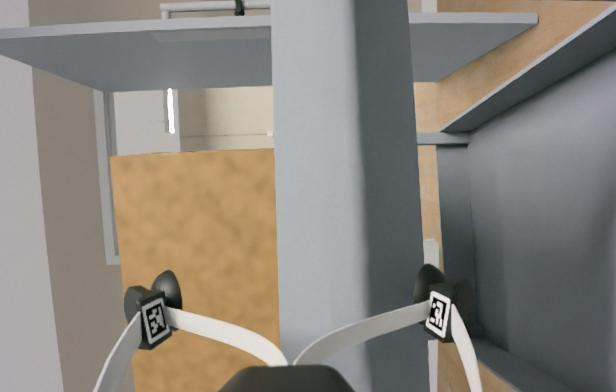

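>>> move:
  blocking: false
  r1: {"joints":{"gripper_m":-0.03}}

>>> wait:
  seconds: 4

>>> move:
  blocking: false
  r1: {"base":{"strafe_m":0.16},"pace":"slow"}

>>> wait:
  seconds: 4
  cameras: ["r1_head_camera"]

Scene clock: 785.40 s.
move: r1 moving
r1.base_odometry: x=-3.696 y=-1.239 heading=+0.831
r1.turned_by_wheels: +0.000
r1.turned_by_imu: +0.000
r1.base_tilt: forward=-1.6 right=+1.3
r1.lidar_m: 0.39 0.43 2.31 2.25 2.42 3.25 3.21 3.25 2.53 2.46 2.62 0.44
r1.base_status: not commanded
r1.joint_positions: lift_m=+0.685 arm_m=+0.000 wrist_yaw_rad=+0.003 wrist_pitch_rad=+0.005 wrist_roll_rad=+1.569 gripper_m=+0.106
r1.joint_status: gripper_m moving
r1.measured_speeds: all 0
r1.motor_effort: lift_m=+20(20) arm_m=+4(4) wheel_0=+5(5) wheel_1=+3(3) wheel_2=-1(1)
r1.servo_current: wrist_yaw_rad=59(59) wrist_pitch_rad=46(52) wrist_roll_rad=52(59) gripper_m=91(91)
r1.contact_limits: translate_m 0.2
r1.hand_pose: x=+0.4595 y=-0.0867 z=+0.8616 quat_wxyz=(+0.708, +0.706, +0.003, -0.001) (m; r1's base frame)
r1.wrist_depth_mm: - - 1308 258 262 1499 1255 / - - - 256 257 1708 - / - - - 253 254 - - / - 459 455 250 251 - - / - 462 466 247 248 - - / - 469 469 187 201 - - / - 484 484 142 242 180 -
r2.base_odometry: x=-2.302 y=+0.007 heading=-2.572
r2.turned_by_wheels: +0.000
r2.turned_by_imu: +0.000
r2.base_tilt: forward=-0.7 right=+0.0
r2.lidar_m: 0.40 1.04 1.16 4.86 2.17 1.50 1.36 1.41 1.02 0.93 0.79 0.50
r2.base_status: not commanded
r2.joint_positions: lift_m=+0.870 arm_m=+0.000 wrist_yaw_rad=+0.323 wrist_pitch_rad=+0.001 wrist_roll_rad=+0.000 gripper_m=-0.029
r2.joint_status: not commanded
r2.measured_speeds: all 0
r2.motor_effort: lift_m=+19(19) arm_m=-6(6) wheel_0=+11(11) wheel_1=-3(4) wheel_2=+16(17)
r2.servo_current: wrist_yaw_rad=130(150) wrist_pitch_rad=33(46) wrist_roll_rad=46(59) gripper_m=85(91)
r2.contact_limits: translate_m 0.8
r2.hand_pose: x=+0.4723 y=+0.0085 z=+1.0478 quat_wxyz=(+0.987, +0.000, +0.001, +0.161) (m; r2's base frame)
r2.wrist_depth_mm: - - 258 230 223 208 198 / - - 259 166 224 209 200 / - - 262 234 226 211 201 / - - 264 174 226 212 202 / 931 1025 265 173 228 213 203 / 1118 904 180 173 223 215 205 / 1366 137 268 - 226 211 205
pictures: none

Scene clock: 787.13 s.
earlier move: r1 done
r1.base_odometry: x=-3.696 y=-1.239 heading=+0.832
r1.turned_by_wheels: +0.000
r1.turned_by_imu: +0.000
r1.base_tilt: forward=-1.6 right=+1.3
r1.lidar_m: 0.39 0.41 2.30 2.26 2.41 3.26 3.20 3.27 2.55 2.45 2.64 0.45
r1.base_status: not commanded
r1.joint_positions: lift_m=+0.685 arm_m=+0.000 wrist_yaw_rad=+0.003 wrist_pitch_rad=+0.005 wrist_roll_rad=+1.569 gripper_m=-0.029
r1.joint_status: all done
r1.measured_speeds: all 0
r1.motor_effort: lift_m=+20(20) arm_m=-4(4) wheel_0=+4(5) wheel_1=+2(3) wheel_2=+1(1)
r1.servo_current: wrist_yaw_rad=33(72) wrist_pitch_rad=52(59) wrist_roll_rad=39(72) gripper_m=78(176)
r1.contact_limits: translate_m 0.2
r1.hand_pose: x=+0.4595 y=-0.0867 z=+0.8616 quat_wxyz=(+0.708, +0.706, +0.003, -0.001) (m; r1's base frame)
r1.wrist_depth_mm: - - 1366 252 252 1499 1205 / - - - 249 250 1808 - / - - - 246 247 - - / - 449 449 243 244 - - / - 462 455 241 242 - - / - 466 204 193 182 - - / - 156 477 153 236 136 -
r2.base_odometry: x=-2.302 y=+0.007 heading=-2.572
r2.turned_by_wheels: +0.000
r2.turned_by_imu: +0.000
r2.base_tilt: forward=-0.7 right=+0.0
r2.lidar_m: 0.39 1.05 1.16 4.85 2.20 1.49 1.36 1.40 1.04 0.94 0.77 0.50
r2.base_status: not commanded
r2.joint_positions: lift_m=+0.870 arm_m=+0.000 wrist_yaw_rad=+0.323 wrist_pitch_rad=+0.001 wrist_roll_rad=+0.000 gripper_m=-0.029
r2.joint_status: not commanded
r2.measured_speeds: all 0
r2.on_its_own: wrist_yaw_rad is at rest, and its servo_current (124 mA) is outside its rest range (0 to 104 mA)
r2.motor_effort: lift_m=+19(19) arm_m=-6(6) wheel_0=+11(12) wheel_1=-3(4) wheel_2=+16(17)
r2.servo_current: wrist_yaw_rad=124(150) wrist_pitch_rad=39(46) wrist_roll_rad=59(59) gripper_m=91(98)
r2.contact_limits: translate_m 0.8
r2.hand_pose: x=+0.4723 y=+0.0085 z=+1.0478 quat_wxyz=(+0.987, +0.000, +0.001, +0.161) (m; r2's base frame)
r2.wrist_depth_mm: - - 257 230 221 208 198 / - - 259 165 225 210 200 / - - 262 234 225 211 201 / - - 263 175 227 211 202 / 960 1025 263 173 229 213 203 / 1336 820 180 174 222 214 204 / 1336 144 265 - 227 211 205
wait: 1.73 of 4 s (r1 has come to rest)
pictures: none

Scene clock: 787.63 s.
move: r1 moving
r1.base_odometry: x=-3.707 y=-1.229 heading=+0.831
r1.turned_by_wheels: +0.000
r1.turned_by_imu: +0.000
r1.base_tilt: forward=-1.6 right=+1.3
r1.lidar_m: 0.37 0.43 2.28 2.25 2.40 3.27 3.21 3.28 2.53 2.48 2.65 0.44
r1.base_status: strafe_m moving
r1.joint_positions: lift_m=+0.685 arm_m=+0.000 wrist_yaw_rad=+0.003 wrist_pitch_rad=+0.005 wrist_roll_rad=+1.569 gripper_m=-0.029
r1.joint_status: not commanded
r1.measured_speeds: translate_m=-0.001 strafe_m=+0.057 rotate_rad=+0.003 lift_m=+0.000 arm_m=+0.000 wrist_yaw_rad=+0.000 wrist_pitch_rad=+0.000 wrist_roll_rad=+0.000
r1.motor_effort: lift_m=+20(20) arm_m=-3(4) wheel_0=-9(12) wheel_1=+4(7) wheel_2=+0(2)
r1.servo_current: wrist_yaw_rad=46(65) wrist_pitch_rad=39(52) wrist_roll_rad=46(65) gripper_m=72(85)
r1.hand_pose: x=+0.4595 y=-0.0867 z=+0.8616 quat_wxyz=(+0.708, +0.706, +0.003, -0.001) (m; r1's base frame)
r1.wrist_depth_mm: - - 1366 256 260 1537 1182 / - - - 255 255 1708 - / - - - 251 251 842 - / - 449 452 246 247 - - / - 455 459 243 244 - - / - 466 187 194 179 - - / - 156 469 152 235 136 -
r2.base_odometry: x=-2.302 y=+0.007 heading=-2.572
r2.turned_by_wheels: +0.000
r2.turned_by_imu: +0.000
r2.base_tilt: forward=-0.7 right=+0.0
r2.lidar_m: 0.40 1.06 1.15 4.85 2.19 1.51 1.37 1.41 1.03 0.94 0.76 0.52
r2.base_status: not commanded
r2.joint_positions: lift_m=+0.870 arm_m=+0.000 wrist_yaw_rad=+0.323 wrist_pitch_rad=+0.001 wrist_roll_rad=+0.000 gripper_m=-0.029
r2.joint_status: not commanded
r2.measured_speeds: all 0
r2.motor_effort: lift_m=+19(19) arm_m=-6(6) wheel_0=+12(12) wheel_1=-3(3) wheel_2=+17(17)
r2.servo_current: wrist_yaw_rad=124(150) wrist_pitch_rad=39(52) wrist_roll_rad=39(52) gripper_m=91(98)
r2.contact_limits: translate_m 0.8
r2.hand_pose: x=+0.4723 y=+0.0085 z=+1.0478 quat_wxyz=(+0.987, +0.000, +0.001, +0.161) (m; r2's base frame)
r2.wrist_depth_mm: - - 257 230 222 208 198 / - - 260 165 224 209 200 / - - 262 234 225 211 202 / - - 263 175 227 212 203 / 946 1042 264 174 228 213 203 / 1308 820 179 173 223 214 204 / 1336 145 266 - 227 211 205
pictures: none

Scene clock: 789.87 s.
earlier move: r1 done
r1.base_odometry: x=-3.814 y=-1.131 heading=+0.831
r1.turned_by_wheels: +0.000
r1.turned_by_imu: -0.001
r1.base_tilt: forward=-1.6 right=+1.3
r1.lidar_m: 0.39 2.75 2.13 2.08 2.24 3.25 3.20 3.42 2.69 2.63 0.54 0.43
r1.base_status: done
r1.joint_positions: lift_m=+0.685 arm_m=+0.000 wrist_yaw_rad=-0.006 wrist_pitch_rad=+0.007 wrist_roll_rad=+1.569 gripper_m=-0.029
r1.joint_status: not commanded
r1.measured_speeds: all 0
r1.motor_effort: lift_m=+20(20) arm_m=+4(5) wheel_0=-7(14) wheel_1=+2(7) wheel_2=-5(6)
r1.servo_current: wrist_yaw_rad=78(78) wrist_pitch_rad=46(59) wrist_roll_rad=46(65) gripper_m=52(85)
r1.hand_pose: x=+0.4587 y=-0.0891 z=+0.8612 quat_wxyz=(+0.708, +0.706, +0.000, -0.004) (m; r1's base frame)
r1.wrist_depth_mm: - - - 222 224 - - / - 415 - 223 224 - - / - 424 427 165 226 - - / - 442 445 166 228 - - / - 462 459 167 229 - - / - 484 187 184 180 - - / - - 183 129 232 136 -
r2.base_odometry: x=-2.302 y=+0.007 heading=-2.572
r2.turned_by_wheels: +0.000
r2.turned_by_imu: +0.000
r2.base_tilt: forward=-0.6 right=+0.1
r2.lidar_m: 0.41 1.08 1.19 4.84 2.19 1.49 1.36 1.40 1.03 0.95 0.79 0.51
r2.base_status: not commanded
r2.joint_positions: lift_m=+0.870 arm_m=+0.000 wrist_yaw_rad=+0.323 wrist_pitch_rad=+0.001 wrist_roll_rad=+0.000 gripper_m=-0.029
r2.joint_status: not commanded
r2.measured_speeds: all 0
r2.on_its_own: wrist_yaw_rad is at rest, and its servo_current (130 mA) is outside its rest range (0 to 104 mA)
r2.motor_effort: lift_m=+19(19) arm_m=-6(6) wheel_0=+11(12) wheel_1=-3(3) wheel_2=+16(17)
r2.servo_current: wrist_yaw_rad=130(150) wrist_pitch_rad=46(52) wrist_roll_rad=39(59) gripper_m=91(98)
r2.contact_limits: translate_m 0.8
r2.hand_pose: x=+0.4723 y=+0.0085 z=+1.0478 quat_wxyz=(+0.987, +0.000, +0.001, +0.161) (m; r2's base frame)
r2.wrist_depth_mm: - - 257 231 222 208 198 / - - 259 166 224 209 200 / - - 262 234 225 211 201 / - 1205 264 174 227 211 202 / 1008 1060 264 173 229 213 202 / - 831 180 174 223 214 204 / 1308 137 265 - 227 211 205
wait: 2.23 of 4 s (r1 has come to rest)
pictures: r1_head_camera
Images, in order (width x height): r1_head_camera 420x560.

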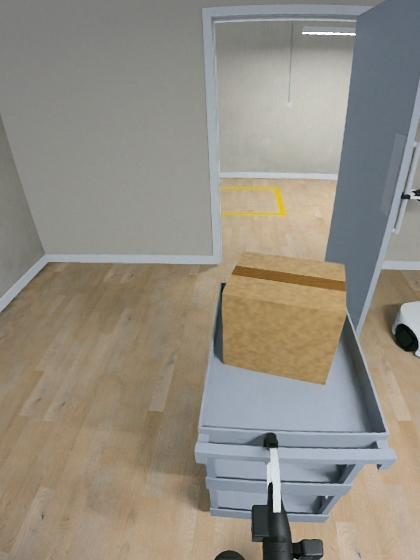

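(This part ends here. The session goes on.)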